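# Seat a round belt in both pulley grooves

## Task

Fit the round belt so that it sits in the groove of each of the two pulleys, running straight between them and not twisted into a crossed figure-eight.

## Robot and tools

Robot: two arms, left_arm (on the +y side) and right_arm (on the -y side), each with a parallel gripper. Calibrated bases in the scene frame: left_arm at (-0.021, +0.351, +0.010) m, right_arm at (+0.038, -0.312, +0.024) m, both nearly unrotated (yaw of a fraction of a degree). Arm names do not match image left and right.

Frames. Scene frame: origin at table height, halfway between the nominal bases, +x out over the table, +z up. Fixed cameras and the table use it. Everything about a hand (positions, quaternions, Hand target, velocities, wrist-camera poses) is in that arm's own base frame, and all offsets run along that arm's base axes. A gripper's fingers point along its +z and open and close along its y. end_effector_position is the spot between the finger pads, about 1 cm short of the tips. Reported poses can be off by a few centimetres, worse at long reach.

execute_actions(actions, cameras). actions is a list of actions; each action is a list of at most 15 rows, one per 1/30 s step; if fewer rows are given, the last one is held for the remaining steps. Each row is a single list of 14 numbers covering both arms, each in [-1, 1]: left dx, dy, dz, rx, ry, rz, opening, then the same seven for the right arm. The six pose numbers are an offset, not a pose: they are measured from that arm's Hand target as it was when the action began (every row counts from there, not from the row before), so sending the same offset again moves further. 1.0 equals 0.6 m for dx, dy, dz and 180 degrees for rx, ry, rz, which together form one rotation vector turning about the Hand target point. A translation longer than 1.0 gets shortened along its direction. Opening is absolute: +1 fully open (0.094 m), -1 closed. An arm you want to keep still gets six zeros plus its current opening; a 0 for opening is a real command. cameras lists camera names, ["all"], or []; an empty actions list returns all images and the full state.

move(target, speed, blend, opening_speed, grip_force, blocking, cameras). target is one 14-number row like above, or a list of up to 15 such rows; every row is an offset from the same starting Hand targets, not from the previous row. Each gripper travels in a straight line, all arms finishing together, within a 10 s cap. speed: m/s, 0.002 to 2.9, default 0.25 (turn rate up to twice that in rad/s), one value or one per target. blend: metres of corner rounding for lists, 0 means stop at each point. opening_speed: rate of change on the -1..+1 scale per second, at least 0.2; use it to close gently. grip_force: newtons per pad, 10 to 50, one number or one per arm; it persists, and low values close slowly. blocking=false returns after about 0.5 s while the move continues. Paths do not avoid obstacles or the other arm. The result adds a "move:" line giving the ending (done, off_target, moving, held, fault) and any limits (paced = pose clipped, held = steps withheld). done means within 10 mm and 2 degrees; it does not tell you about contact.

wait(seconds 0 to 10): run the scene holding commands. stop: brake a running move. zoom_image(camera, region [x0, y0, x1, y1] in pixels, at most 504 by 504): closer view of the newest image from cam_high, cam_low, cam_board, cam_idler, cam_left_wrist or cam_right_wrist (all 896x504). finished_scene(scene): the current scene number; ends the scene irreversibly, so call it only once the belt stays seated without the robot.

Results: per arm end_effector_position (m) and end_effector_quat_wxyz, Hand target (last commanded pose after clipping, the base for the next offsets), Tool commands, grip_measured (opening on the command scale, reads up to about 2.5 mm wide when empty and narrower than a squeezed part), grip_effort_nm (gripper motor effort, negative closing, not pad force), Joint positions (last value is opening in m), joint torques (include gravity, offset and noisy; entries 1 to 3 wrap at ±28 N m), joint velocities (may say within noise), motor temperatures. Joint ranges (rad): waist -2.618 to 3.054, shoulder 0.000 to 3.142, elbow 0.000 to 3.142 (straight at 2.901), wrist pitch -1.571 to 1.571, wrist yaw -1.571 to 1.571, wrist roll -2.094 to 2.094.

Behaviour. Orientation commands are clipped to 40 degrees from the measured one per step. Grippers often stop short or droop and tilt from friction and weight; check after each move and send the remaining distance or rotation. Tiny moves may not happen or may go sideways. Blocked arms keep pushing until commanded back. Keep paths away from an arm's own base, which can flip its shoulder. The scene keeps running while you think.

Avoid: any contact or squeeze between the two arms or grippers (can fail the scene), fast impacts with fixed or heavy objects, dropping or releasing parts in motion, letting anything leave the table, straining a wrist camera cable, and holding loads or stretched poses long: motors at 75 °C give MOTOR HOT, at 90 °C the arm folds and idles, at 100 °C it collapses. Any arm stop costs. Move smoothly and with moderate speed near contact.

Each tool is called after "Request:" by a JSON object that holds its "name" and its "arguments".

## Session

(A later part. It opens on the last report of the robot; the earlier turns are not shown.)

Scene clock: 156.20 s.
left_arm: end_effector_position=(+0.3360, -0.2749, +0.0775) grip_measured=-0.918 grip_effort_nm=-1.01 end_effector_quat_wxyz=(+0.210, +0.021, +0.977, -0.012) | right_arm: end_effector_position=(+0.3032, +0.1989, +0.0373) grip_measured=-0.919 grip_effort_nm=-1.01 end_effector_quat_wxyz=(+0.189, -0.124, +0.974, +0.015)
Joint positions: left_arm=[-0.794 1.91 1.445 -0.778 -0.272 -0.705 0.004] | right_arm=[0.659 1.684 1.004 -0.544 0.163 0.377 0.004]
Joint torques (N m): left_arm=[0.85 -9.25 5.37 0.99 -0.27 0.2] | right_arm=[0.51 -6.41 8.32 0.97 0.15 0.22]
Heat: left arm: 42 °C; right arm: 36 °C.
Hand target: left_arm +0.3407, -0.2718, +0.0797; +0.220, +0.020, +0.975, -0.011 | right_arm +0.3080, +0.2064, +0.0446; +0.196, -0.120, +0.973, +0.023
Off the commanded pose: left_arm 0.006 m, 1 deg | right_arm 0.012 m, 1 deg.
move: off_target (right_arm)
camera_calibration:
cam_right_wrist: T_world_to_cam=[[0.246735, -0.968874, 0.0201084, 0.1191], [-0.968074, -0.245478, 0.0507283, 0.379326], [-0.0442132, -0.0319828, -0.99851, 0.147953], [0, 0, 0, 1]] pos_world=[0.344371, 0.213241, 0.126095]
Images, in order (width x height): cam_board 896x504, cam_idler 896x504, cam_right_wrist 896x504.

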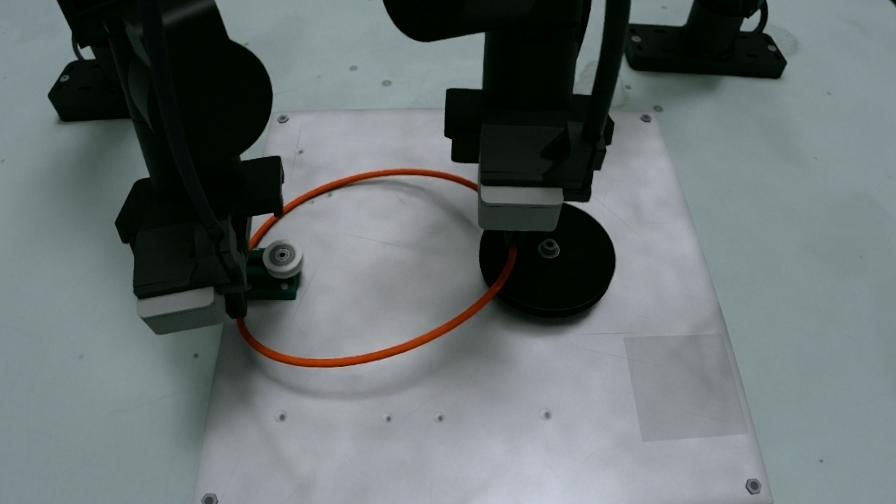

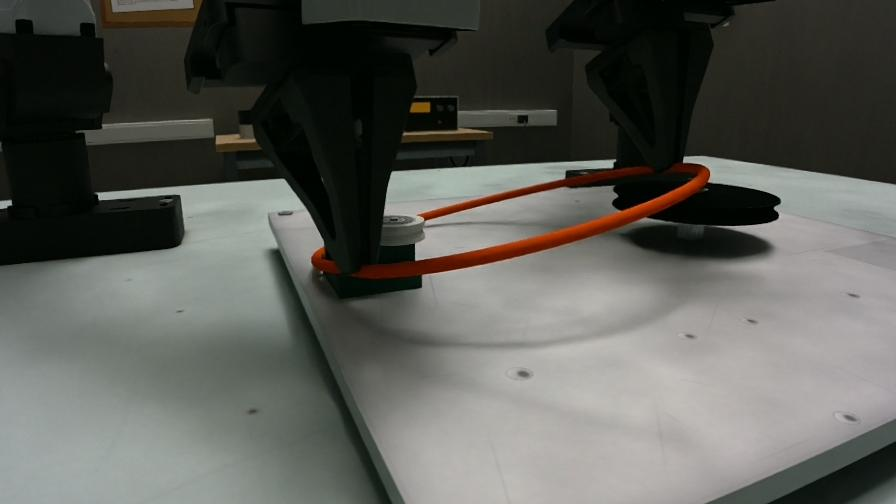

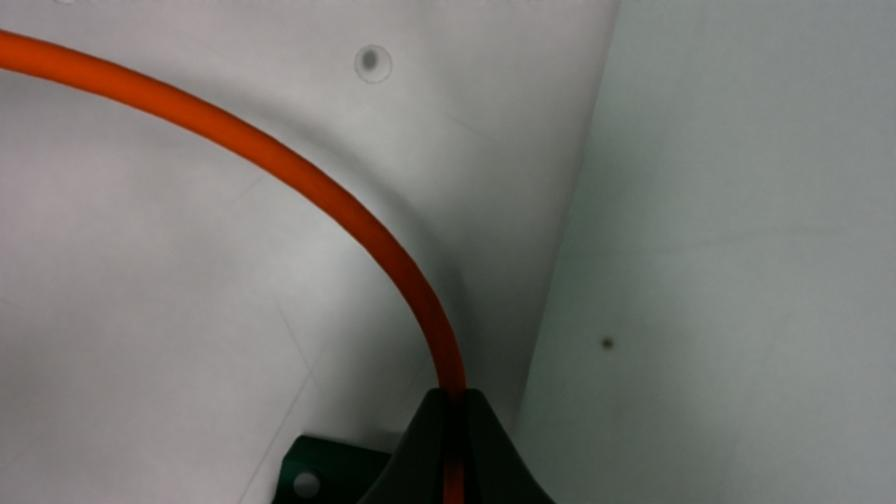

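Request:
{"name": "move", "arguments": {"target": [[0,-0.015,0,0,0,0,-0.96,0,-0.03,0.012,0,0,0,-0.96],[0,-0.015,0,0,0,0,-0.96,0,-0.03,0.04,0,0.0,0,-0.96],[0,0.03,-0.01,0,0,0,-0.96,0,0.012,0.04,0,0,0,-0.96]], "speed": 0.06, "cameras": ["cam_board","cam_idler","cam_right_wrist"]}}

Request:
{"name": "zoom_image", "arguments": {"camera": "cam_idler", "region": [290, 150, 450, 290]}}

Request:
{"name": "zoom_image", "arguments": {"camera": "cam_board", "region": [180, 190, 340, 350]}}

Scene clock: 159.70 s.
left_arm: end_effector_position=(+0.3372, -0.2606, +0.0646) grip_measured=-0.918 grip_effort_nm=-1.01 end_effector_quat_wxyz=(+0.208, +0.024, +0.978, -0.009) | right_arm: end_effector_position=(+0.3023, +0.2106, +0.0637) grip_measured=-0.919 grip_effort_nm=-1.01 end_effector_quat_wxyz=(+0.189, -0.126, +0.973, +0.027)
Joint positions: left_arm=[-0.765 1.892 1.368 -0.718 -0.265 -0.672 0.004] | right_arm=[0.68 1.659 1.087 -0.643 0.151 0.395 0.004]
Joint torques (N m): left_arm=[1.44 -11.06 4.86 0.93 -0.21 0.18] | right_arm=[0.25 -5.5 8.53 0.97 0.38 0.21]
Heat: left arm: 42 °C; right arm: 36 °C.
Hand target: left_arm +0.3407, -0.2539, +0.0738; +0.220, +0.020, +0.975, -0.011 | right_arm +0.3081, +0.2137, +0.0687; +0.197, -0.120, +0.973, +0.023
Off the commanded pose: left_arm 0.012 m, 1 deg | right_arm 0.008 m, 1 deg.
move: off_target (left_arm)
camera_calibration:
cam_right_wrist: T_world_to_cam=[[0.254783, -0.966997, -0.001286, 0.128746], [-0.96591, -0.254559, 0.0470936, 0.381342], [-0.0458667, -0.0107565, -0.99889, 0.170601], [0, 0, 0, 1]] pos_world=[0.343364, 0.223406, 0.152619]
Images, in order (width x height): cam_board 896x504, cam_idler 896x504, cam_right_wrist 896x504.

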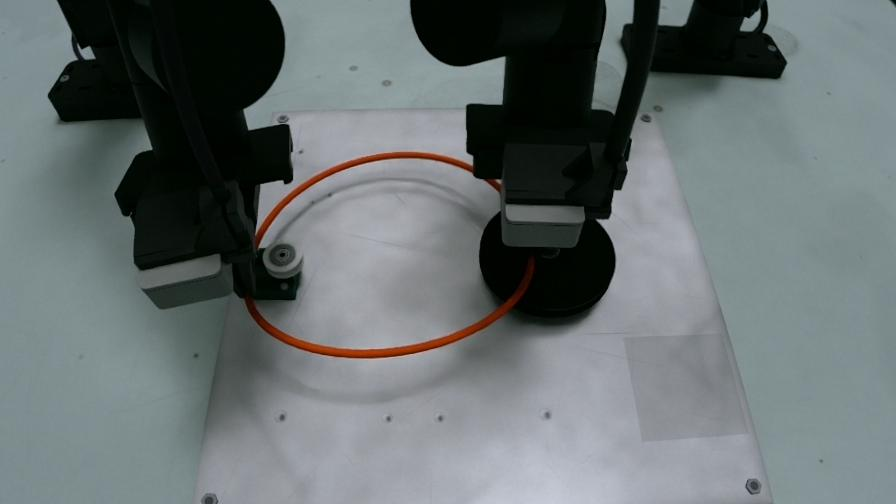

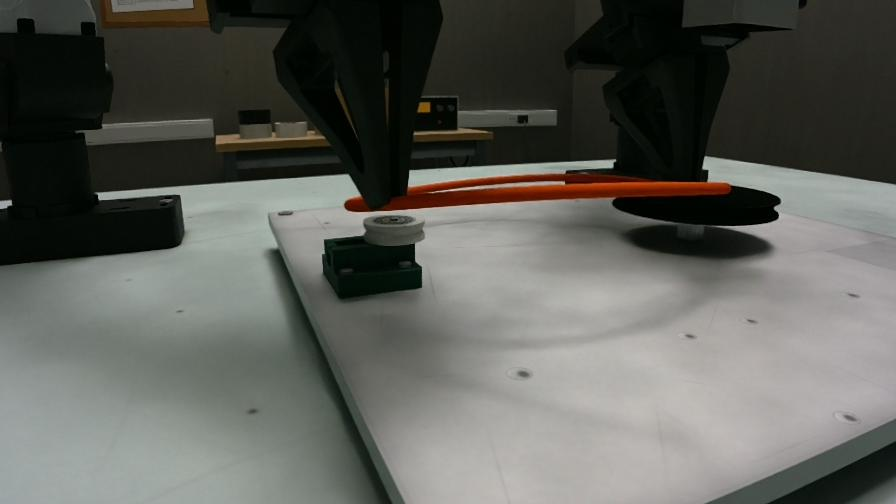

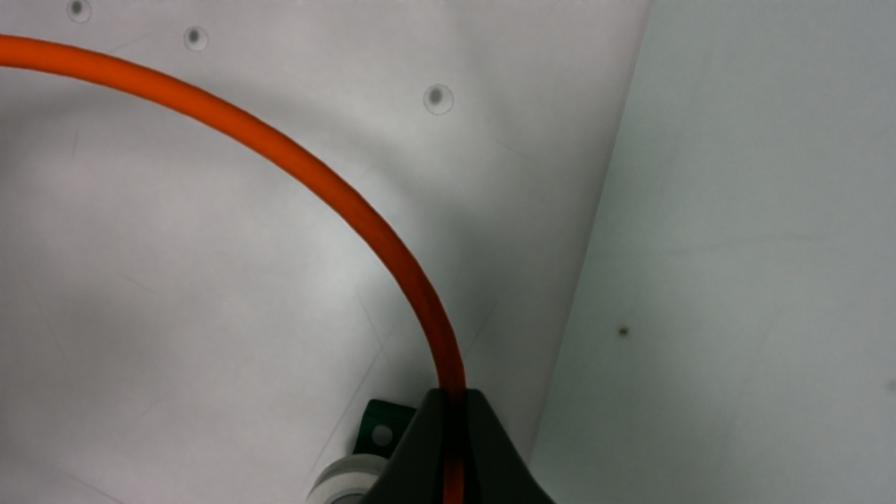

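Scaled by 3.150 from the camera's 896x504 image, which has a finer 1280x720 frame.

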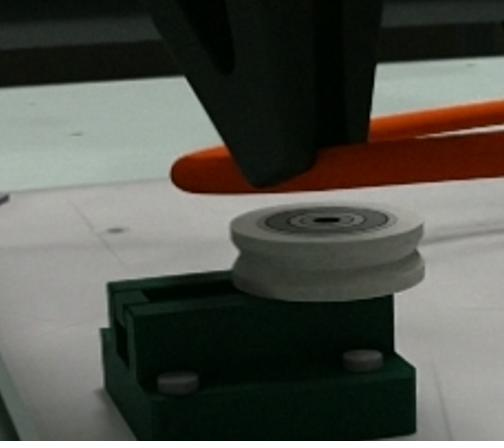

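Scaled by 3.150 from the camera's 896x504 image, which has a finer 1280x720 frame.

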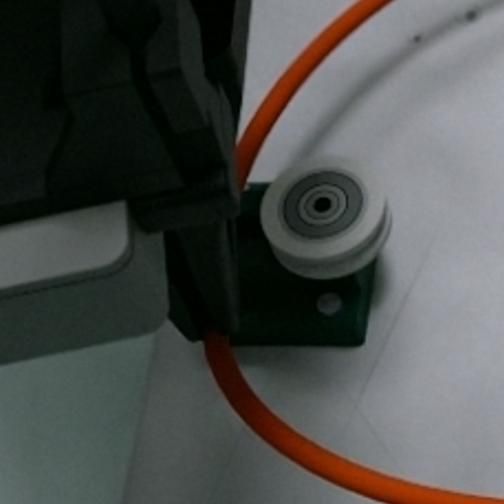

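Request:
{"name": "move", "arguments": {"target": [0,0,0,0,0,0,-0.96,0,-0.004,-0.029,0,0,0,-0.96], "speed": 0.06, "cameras": ["cam_idler","cam_low","cam_left_wrist"]}}

Request:
{"name": "zoom_image", "arguments": {"camera": "cam_idler", "region": [290, 150, 450, 290]}}

Request:
{"name": "zoom_image", "arguments": {"camera": "cam_low", "region": [260, 150, 400, 270]}}

Scene clock: 161.67 s.
left_arm: end_effector_position=(+0.3372, -0.2606, +0.0646) grip_measured=-0.918 grip_effort_nm=-1.01 end_effector_quat_wxyz=(+0.208, +0.024, +0.978, -0.009) | right_arm: end_effector_position=(+0.3064, +0.2140, +0.0573) grip_measured=-0.919 grip_effort_nm=-1.01 end_effector_quat_wxyz=(+0.195, -0.125, +0.972, +0.030)
Joint positions: left_arm=[-0.765 1.892 1.368 -0.718 -0.265 -0.672 0.004] | right_arm=[0.68 1.678 1.076 -0.6 0.151 0.396 0.004]
Joint torques (N m): left_arm=[1.44 -11.06 4.88 0.93 -0.22 0.21] | right_arm=[-0.44 -5.64 5.39 1.29 0.34 0.2]
Heat: left arm: 43 °C; right arm: 36 °C.
Hand target: left_arm +0.3407, -0.2539, +0.0738; +0.220, +0.020, +0.975, -0.011 | right_arm +0.3081, +0.2112, +0.0512; +0.196, -0.120, +0.973, +0.023
Off the commanded pose: left_arm 0.012 m, 2 deg | right_arm 0.007 m, 1 deg.
move: off_target (left_arm)
camera_calibration:
cam_left_wrist: T_world_to_cam=[[-0.0502717, -0.998727, 0.00412182, -0.244763], [-0.998735, 0.0502737, 0.00038419, 0.390818], [-0.00059092, -0.00409729, -0.999991, 0.150064], [0, 0, 0, 1]] pos_world=[0.378108, -0.263485, 0.150922]
Images, in order (width x height): cam_low 896x504, cam_idler 896x504, cam_left_wrist 896x504.

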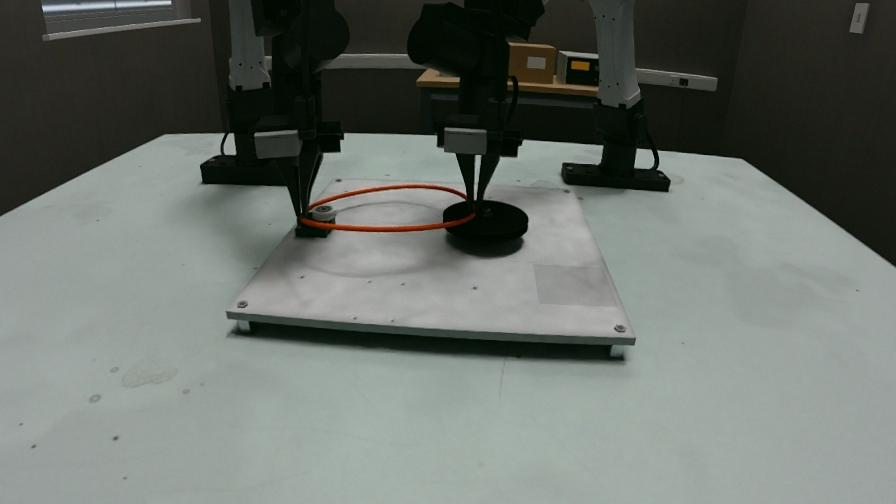

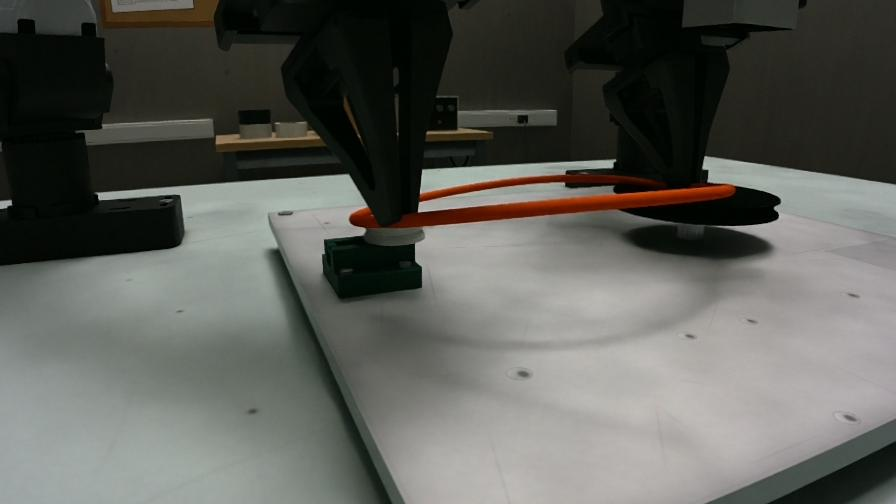

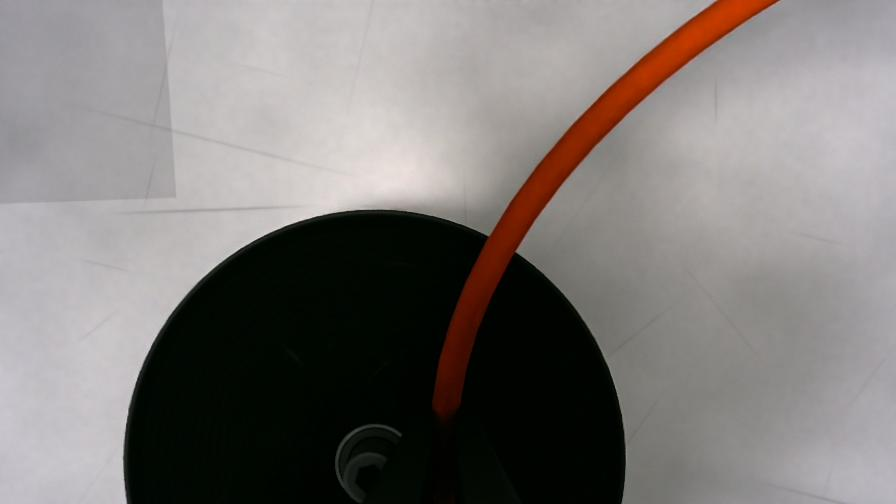

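Scaled by 3.150 from the camera's 896x504 image, which has a finer 1280x720 frame.

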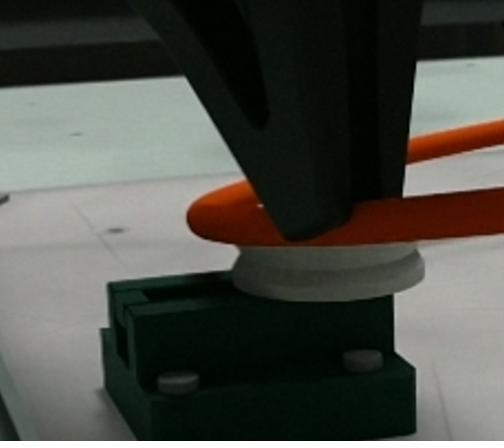

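Scaled by 3.600 from the camera's 896x504 image, which has a finer 1280x720 frame.

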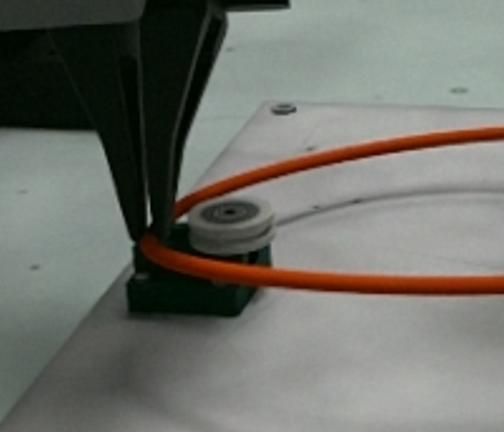

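Request:
{"name": "move", "arguments": {"target": [[0,0,0,0,0,0,-0.96,0,-0.008,-0.014,0,0,0,-0.96],[0,0.02,0,0,0,0,-0.96,0,-0.008,-0.014,0,0,0,-0.96]], "speed": 0.06, "cameras": ["cam_idler","cam_low","cam_board"]}}

Request:
{"name": "zoom_image", "arguments": {"camera": "cam_idler", "region": [290, 150, 450, 290]}}

Request:
{"name": "zoom_image", "arguments": {"camera": "cam_low", "region": [260, 150, 400, 270]}}

Request:
{"name": "zoom_image", "arguments": {"camera": "cam_board", "region": [180, 190, 340, 350]}}

Scene clock: 164.03 s.
left_arm: end_effector_position=(+0.3376, -0.2577, +0.0659) grip_measured=-0.919 grip_effort_nm=-1.01 end_effector_quat_wxyz=(+0.211, +0.027, +0.977, -0.023) | right_arm: end_effector_position=(+0.3065, +0.2111, +0.0499) grip_measured=-0.919 grip_effort_nm=-1.01 end_effector_quat_wxyz=(+0.198, -0.122, +0.972, +0.031)
Joint positions: left_arm=[-0.75 1.863 1.331 -0.681 -0.241 -0.65 0.004] | right_arm=[0.673 1.678 1.042 -0.559 0.151 0.395 0.004]
Joint torques (N m): left_arm=[2.28 -10.99 4.68 0.77 -0.36 0.21] | right_arm=[-0.95 -5.33 5.24 1.29 0.31 0.02]
Heat: left arm: 43 °C; right arm: 36 °C.
Hand target: left_arm +0.3407, -0.2418, +0.0737; +0.220, +0.020, +0.975, -0.011 | right_arm +0.3081, +0.2064, +0.0428; +0.196, -0.120, +0.973, +0.023
Off the commanded pose: left_arm 0.018 m, 2 deg | right_arm 0.009 m, 1 deg.
move: off_target (left_arm)
Images, in order (width x height): cam_low 896x504, cam_board 896x504, cam_idler 896x504.

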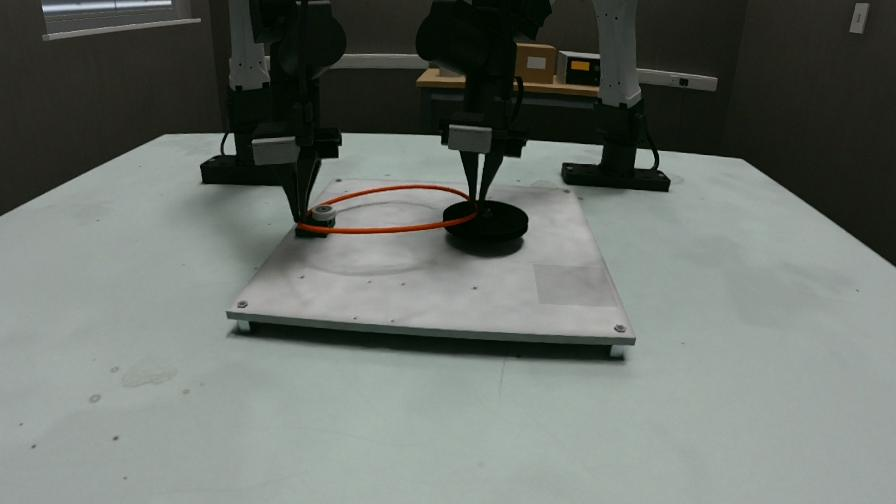

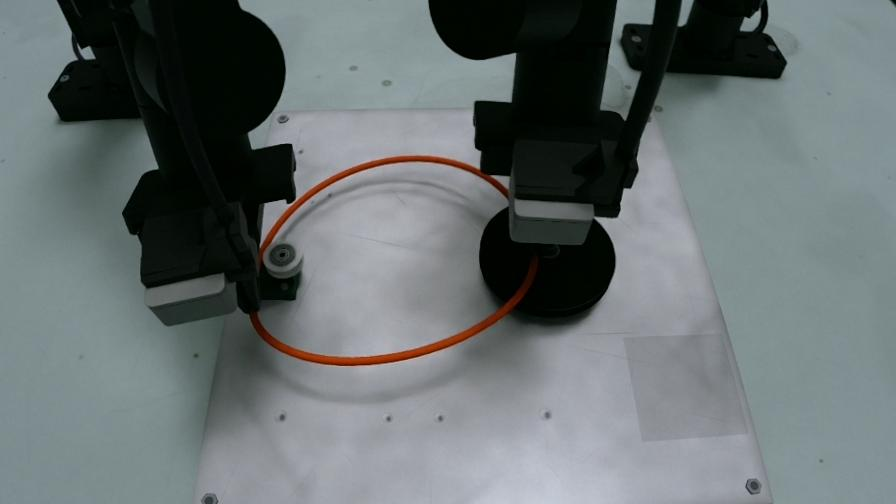

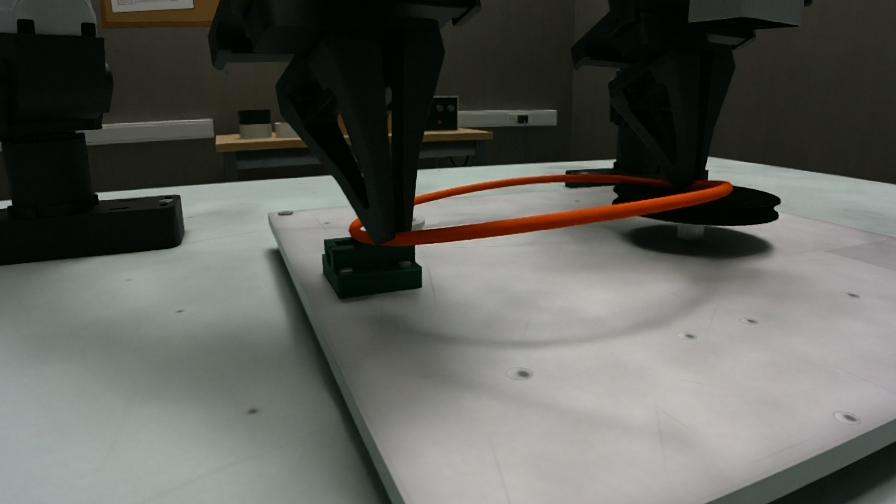

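Scaled by 3.150 from the camera's 896x504 image, which has a finer 1280x720 frame.

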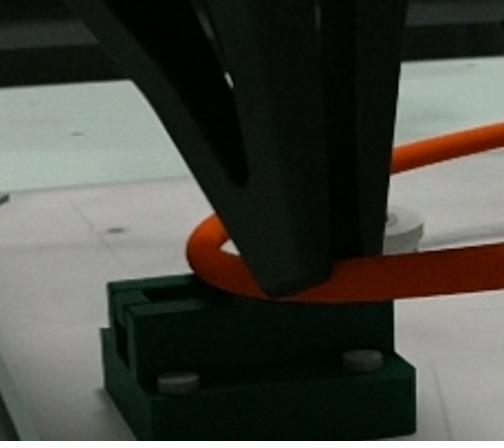

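Scaled by 3.600 from the camera's 896x504 image, which has a finer 1280x720 frame.

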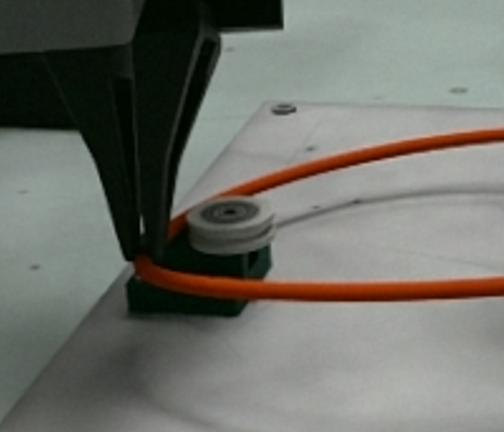

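Scaled by 3.150 from the camera's 896x504 image, which has a finer 1280x720 frame.

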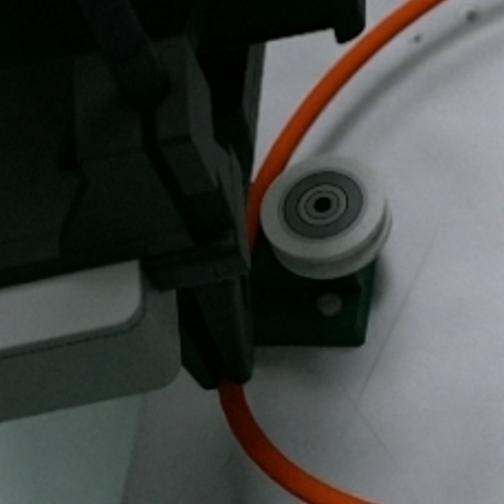

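Request:
{"name": "move", "arguments": {"target": [[0,0.0,0,0,0,0,-0.96,0,0.0,0,0,0,0,-0.5],[0,0.06,0,0,0,0,-0.96,0,0,0,0,0,0,-0.5]], "speed": 0.06, "opening_speed": 0.4, "cameras": ["cam_idler","cam_low","cam_board","cam_left_wrist"]}}

Request:
{"name": "zoom_image", "arguments": {"camera": "cam_idler", "region": [290, 150, 450, 290]}}

Request:
{"name": "zoom_image", "arguments": {"camera": "cam_low", "region": [260, 150, 400, 270]}}

Request:
{"name": "zoom_image", "arguments": {"camera": "cam_board", "region": [180, 190, 340, 350]}}

Scene clock: 167.70 s.
left_arm: end_effector_position=(+0.3405, -0.2133, +0.0644) grip_measured=-0.920 grip_effort_nm=-1.01 end_effector_quat_wxyz=(+0.206, +0.019, +0.978, -0.021) | right_arm: end_effector_position=(+0.3066, +0.2112, +0.0500) grip_measured=-0.502 grip_effort_nm=0.11 end_effector_quat_wxyz=(+0.198, -0.122, +0.972, +0.031)
Joint positions: left_arm=[-0.648 1.774 1.214 -0.644 -0.205 -0.572 0.004] | right_arm=[0.673 1.678 1.042 -0.559 0.151 0.395 0.023]
Joint torques (N m): left_arm=[0.35 -10.22 5.23 0.84 -0.4 0.24] | right_arm=[-1.06 -5.46 5.23 1.29 0.26 0.01]
Heat: left arm: 44 °C; right arm: 36 °C.
Hand target: left_arm +0.3407, -0.2058, +0.0738; +0.220, +0.020, +0.975, -0.011 | right_arm +0.3081, +0.2064, +0.0428; +0.196, -0.120, +0.973, +0.023
Off the commanded pose: left_arm 0.012 m, 2 deg | right_arm 0.009 m, 1 deg.
move: off_target (left_arm)
camera_calibration:
cam_left_wrist: T_world_to_cam=[[-0.0447635, -0.998537, 0.0303422, -0.200793], [-0.998984, 0.0448993, 0.00380821, 0.390432], [-0.00516499, -0.0301409, -0.999532, 0.14619], [0, 0, 0, 1]] pos_world=[0.381802, -0.213623, 0.150727]
Images, in order (width x height): cam_low 896x504, cam_board 896x504, cam_idler 896x504, cam_left_wrist 896x504.

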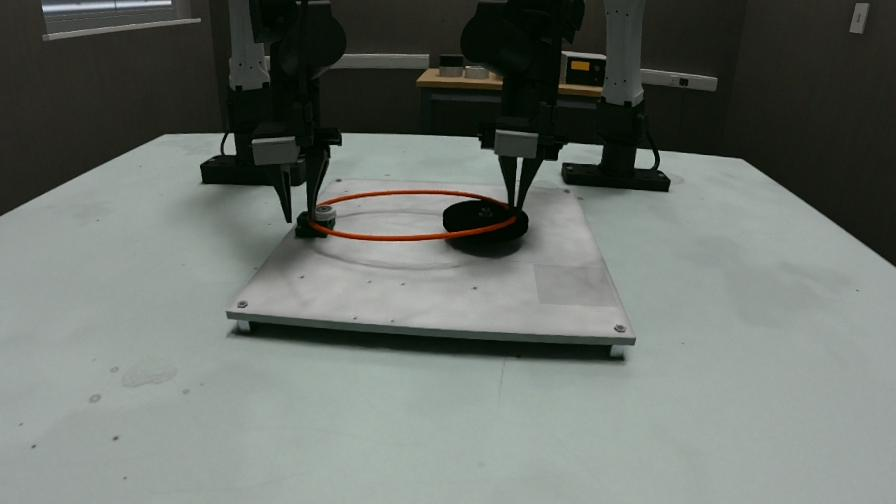

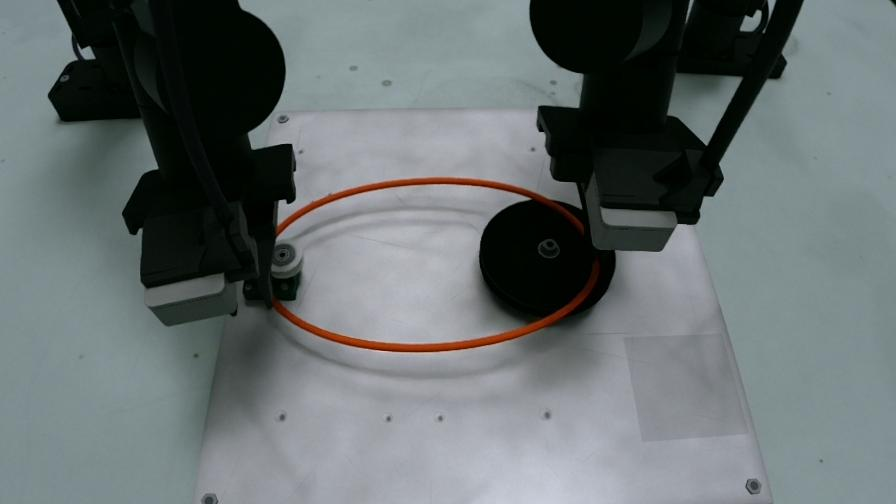

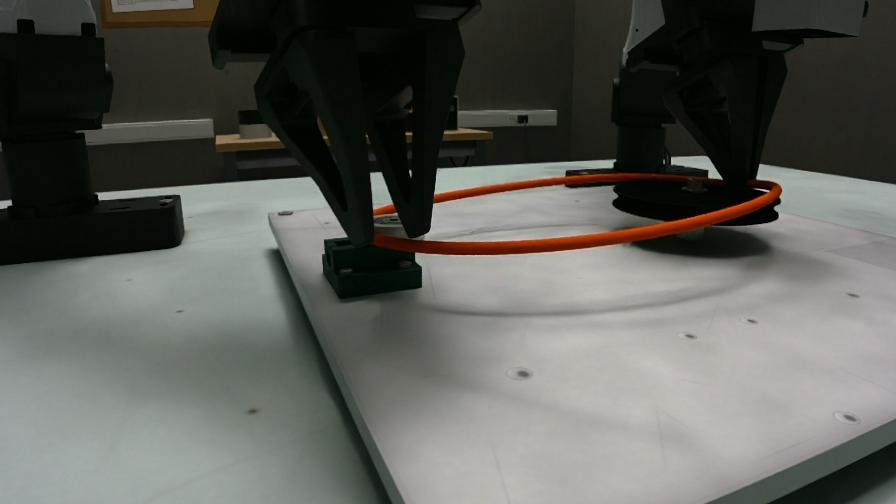

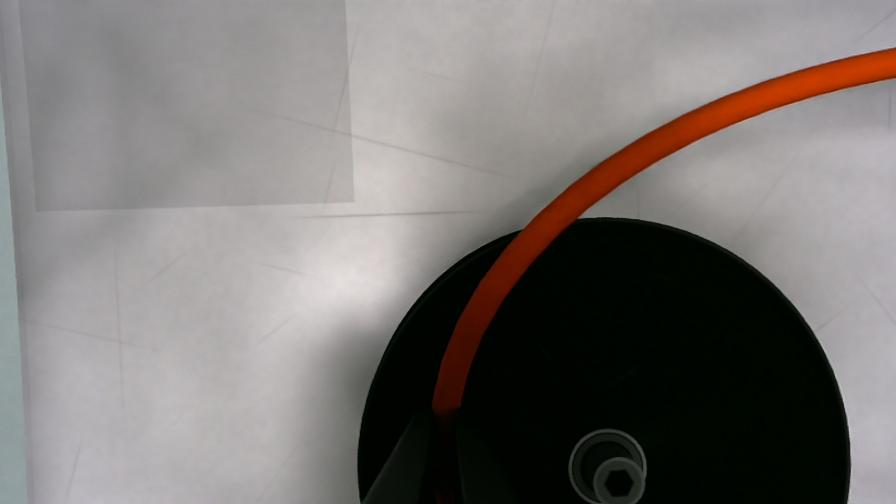

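Scaled by 3.150 from the camera's 896x504 image, which has a finer 1280x720 frame.

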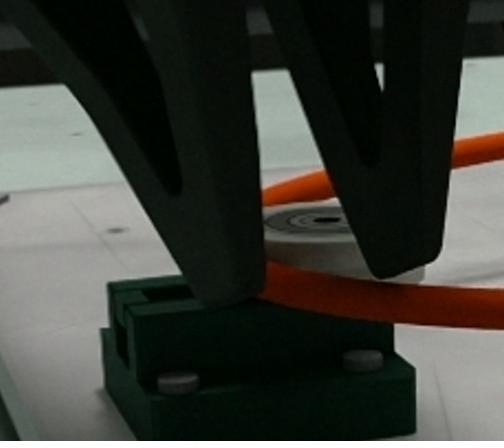

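Scaled by 3.600 from the camera's 896x504 image, which has a finer 1280x720 frame.

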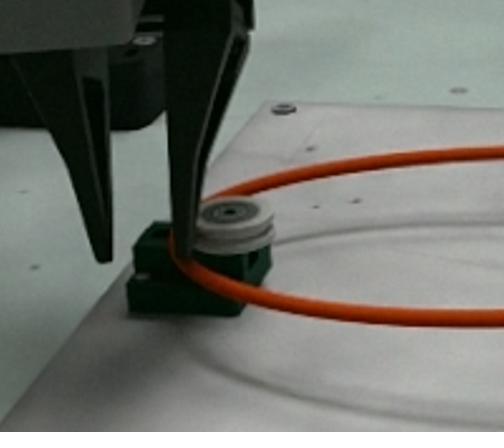

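Scaled by 3.150 from the camera's 896x504 image, which has a finer 1280x720 frame.

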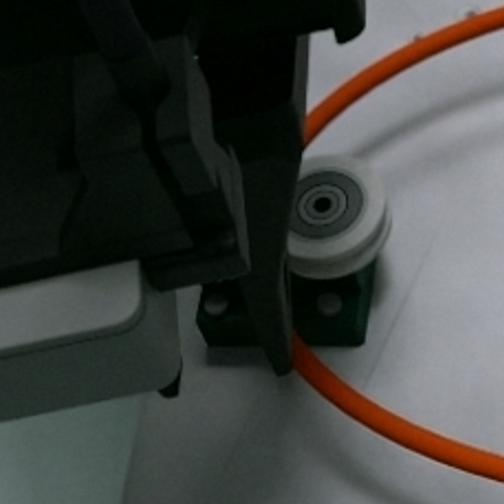

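Request:
{"name": "move", "arguments": {"target": [[0,0.0,0,0,0,0,-0.96,0.018,0.016,0,0,0,0,-0.45],[0,0,0,0,0,0,-0.96,0.018,0.016,0.2,0,0,0,-0.45]], "speed": 0.06, "cameras": ["cam_idler","cam_low","cam_board","cam_left_wrist"]}}

Request:
{"name": "zoom_image", "arguments": {"camera": "cam_idler", "region": [290, 150, 450, 290]}}

Request:
{"name": "zoom_image", "arguments": {"camera": "cam_low", "region": [260, 150, 400, 270]}}

Request:
{"name": "zoom_image", "arguments": {"camera": "cam_board", "region": [180, 190, 340, 350]}}

Scene clock: 172.40 s.
left_arm: end_effector_position=(+0.3405, -0.2133, +0.0644) grip_measured=-0.920 grip_effort_nm=-1.01 end_effector_quat_wxyz=(+0.206, +0.019, +0.978, -0.021) | right_arm: end_effector_position=(+0.3146, +0.2176, +0.1457) grip_measured=-0.452 grip_effort_nm=0.11 end_effector_quat_wxyz=(+0.177, -0.124, +0.976, +0.019)
Joint positions: left_arm=[-0.648 1.774 1.214 -0.644 -0.205 -0.571 0.004] | right_arm=[0.673 1.686 1.458 -1.016 0.151 0.395 0.026]
Joint torques (N m): left_arm=[0.36 -10.24 5.22 0.84 -0.4 0.23] | right_arm=[-0.62 -8.9 8.75 0.94 0.32 0.04]
Heat: left arm: 45 °C; right arm: 36 °C.
Hand target: left_arm +0.3407, -0.2058, +0.0738; +0.220, +0.020, +0.975, -0.011 | right_arm +0.3189, +0.2160, +0.1628; +0.196, -0.120, +0.973, +0.023
Off the commanded pose: left_arm 0.012 m, 2 deg | right_arm 0.018 m, 2 deg.
move: off_target (left_arm, right_arm)
camera_calibration:
cam_left_wrist: T_world_to_cam=[[-0.0454707, -0.998517, 0.029953, -0.20056], [-0.998952, 0.0456047, 0.00380801, 0.390575], [-0.00516836, -0.0297485, -0.999544, 0.146274], [0, 0, 0, 1]] pos_world=[0.381802, -0.213723, 0.150727]
Images, in order (width x height): cam_low 896x504, cam_board 896x504, cam_idler 896x504, cam_left_wrist 896x504.

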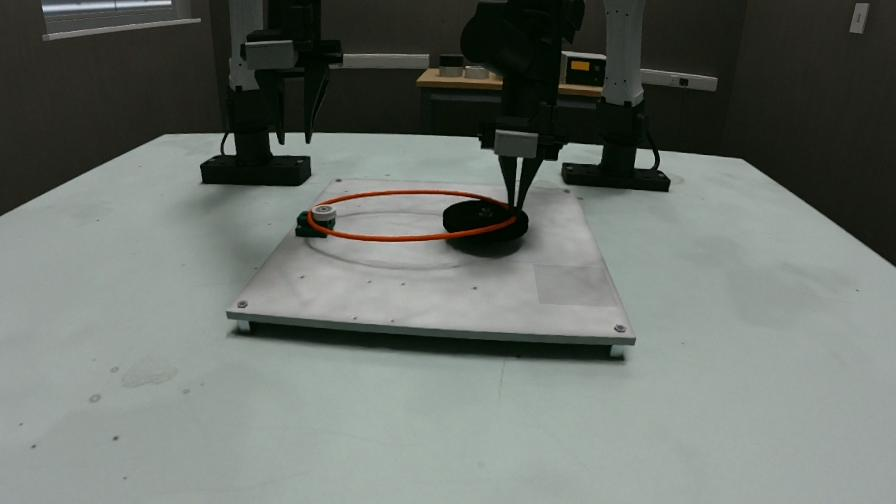

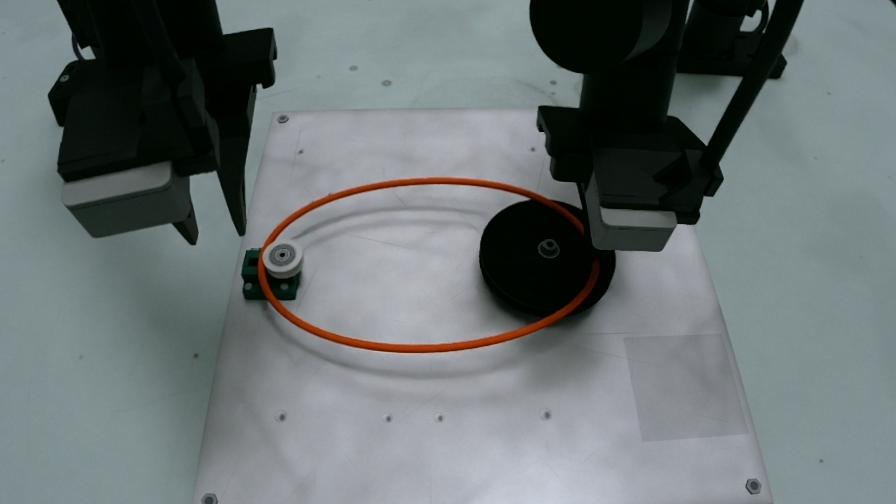

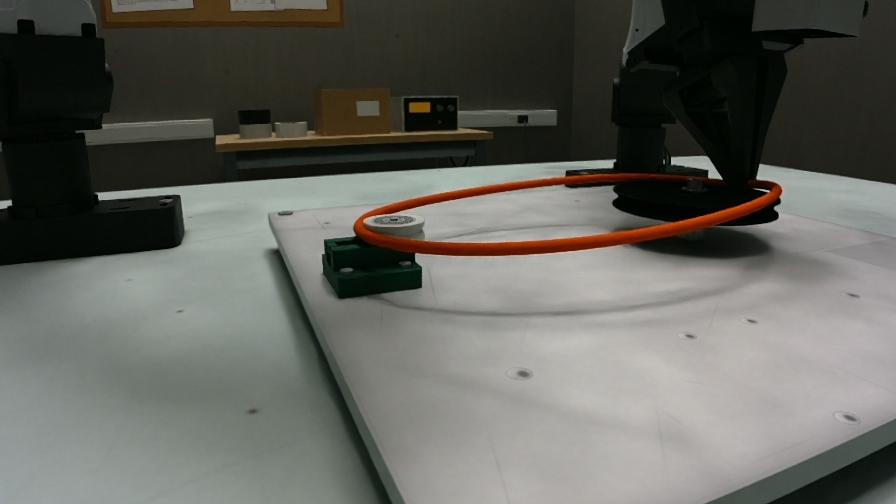

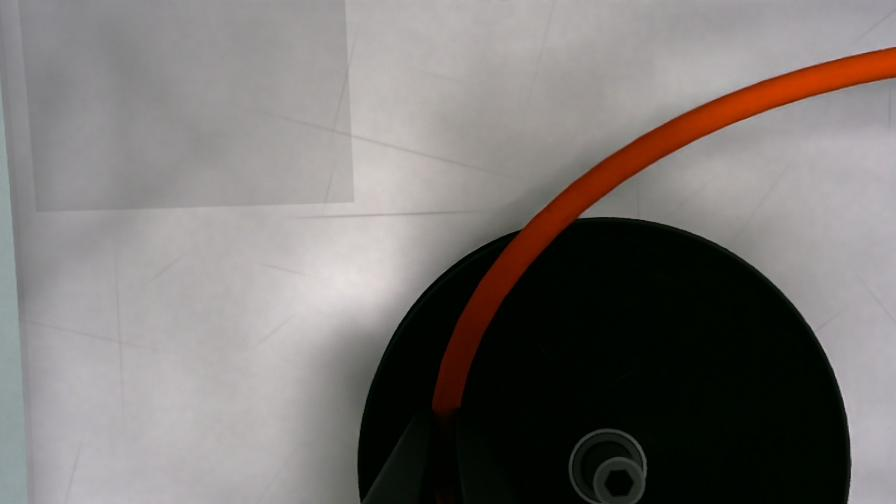

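Scaled by 3.150 from the camera's 896x504 image, which has a finer 1280x720 frame.

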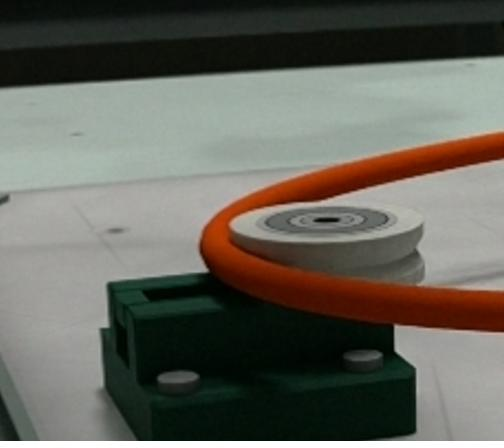

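Scaled by 3.600 from the camera's 896x504 image, which has a finer 1280x720 frame.

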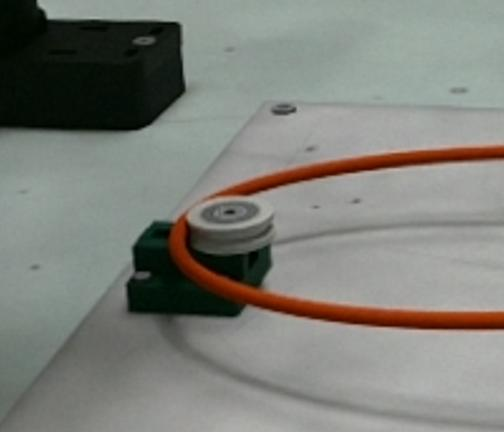

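Scaled by 3.150 from the camera's 896x504 image, which has a finer 1280x720 frame.

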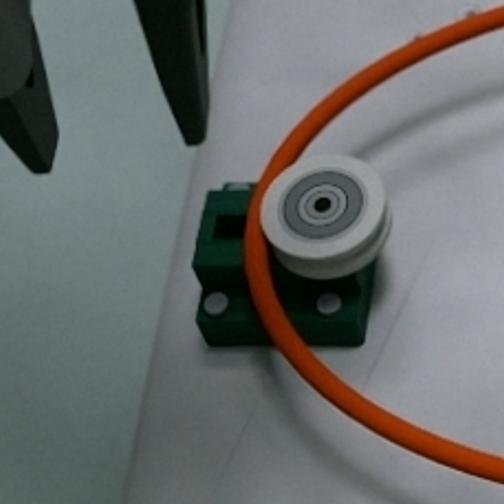

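Request:
{"name": "move", "arguments": {"target": [-0.008,0.08,0.008,0,0,0,-0.96,0,-0.1,0.05,0,0,0,-0.45], "speed": 0.05, "cameras": ["cam_idler","cam_low","cam_board","cam_left_wrist"]}}

Request:
{"name": "zoom_image", "arguments": {"camera": "cam_idler", "region": [290, 150, 450, 290]}}

Request:
{"name": "zoom_image", "arguments": {"camera": "cam_idler", "region": [600, 100, 850, 260]}}

Scene clock: 175.37 s.
left_arm: end_effector_position=(+0.3341, -0.1760, +0.0718) grip_measured=-0.920 grip_effort_nm=-1.01 end_effector_quat_wxyz=(+0.208, +0.030, +0.977, -0.031) | right_arm: end_effector_position=(+0.3193, +0.1552, +0.1794) grip_measured=-0.452 grip_effort_nm=0.11 end_effector_quat_wxyz=(+0.185, -0.119, +0.975, +0.011)
Joint positions: left_arm=[-0.555 1.652 1.098 -0.618 -0.152 -0.463 0.004] | right_arm=[0.51 1.566 1.458 -1.109 0.118 0.247 0.026]
Joint torques (N m): left_arm=[2.52 -9.42 4.9 0.85 -0.48 0.25] | right_arm=[-0.7 -7.87 8.1 0.93 0 0.03]
Heat: left arm: 45 °C; right arm: 36 °C.
Hand target: left_arm +0.3359, -0.1578, +0.0785; +0.220, +0.020, +0.975, -0.011 | right_arm +0.3189, +0.1560, +0.1928; +0.196, -0.120, +0.973, +0.023
Off the commanded pose: left_arm 0.020 m, 3 deg | right_arm 0.014 m, 2 deg.
move: off_target (left_arm, right_arm)
camera_calibration:
cam_left_wrist: T_world_to_cam=[[-0.0711452, -0.996437, 0.0452855, -0.156019], [-0.997465, 0.0711304, -0.00193903, 0.386888], [-0.00128905, -0.0453086, -0.998972, 0.150574], [0, 0, 0, 1]] pos_world=[0.375001, -0.17616, 0.158235]
Images, in order (width x height): cam_low 896x504, cam_board 896x504, cam_idler 896x504, cam_left_wrist 896x504.

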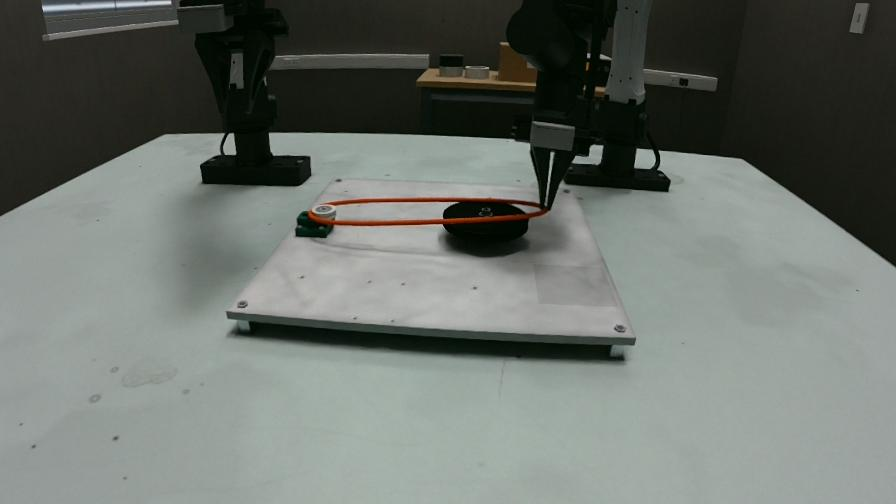

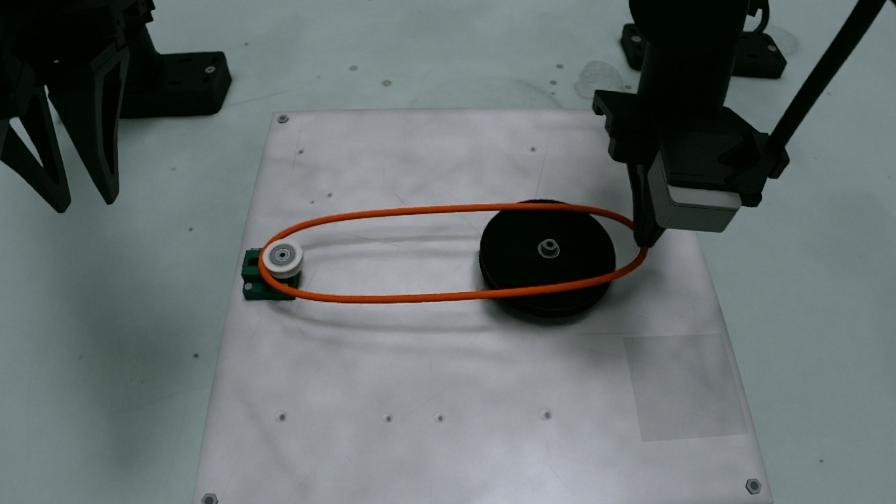

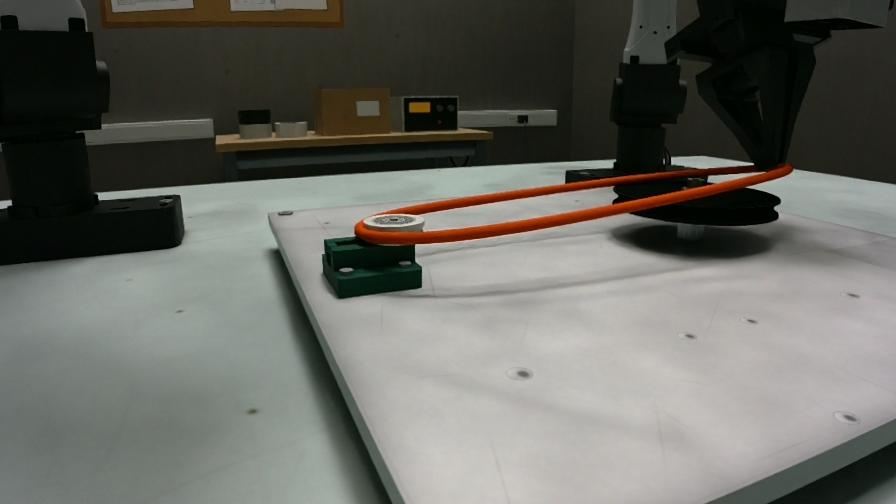

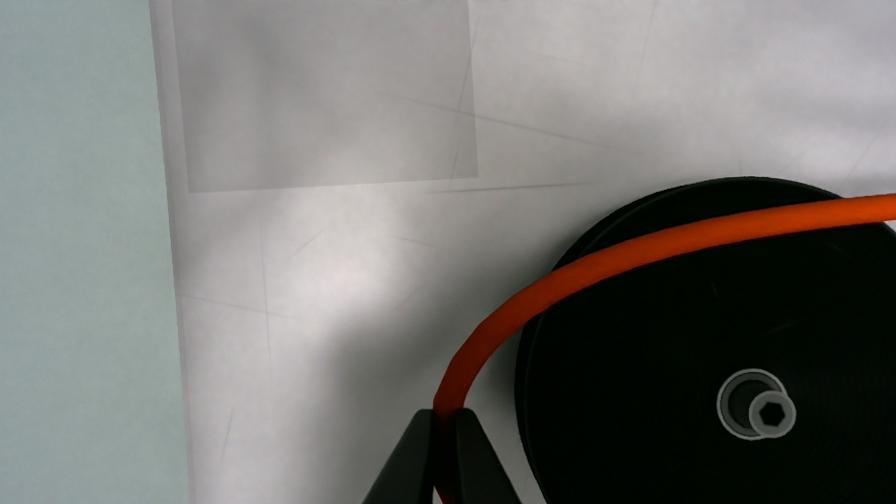

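Scaled by 3.150 from the camera's 896x504 image, which has a finer 1280x720 frame.

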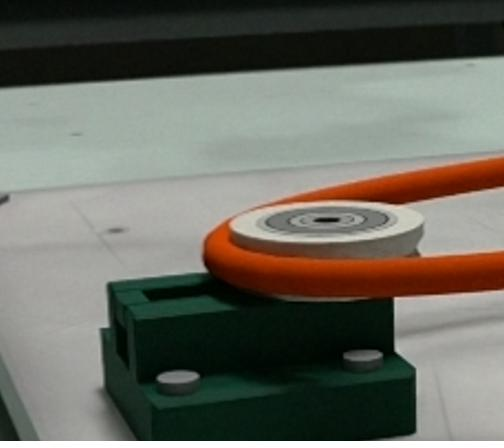

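Scaled by 2.016 from the camera's 896x504 image, which has a finer 1280x720 frame.

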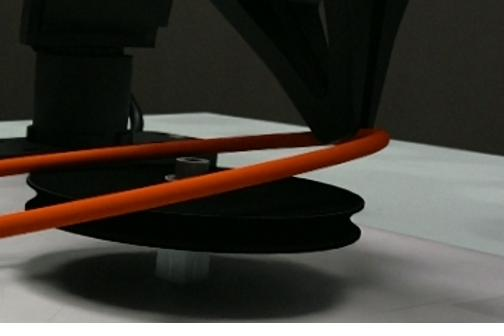

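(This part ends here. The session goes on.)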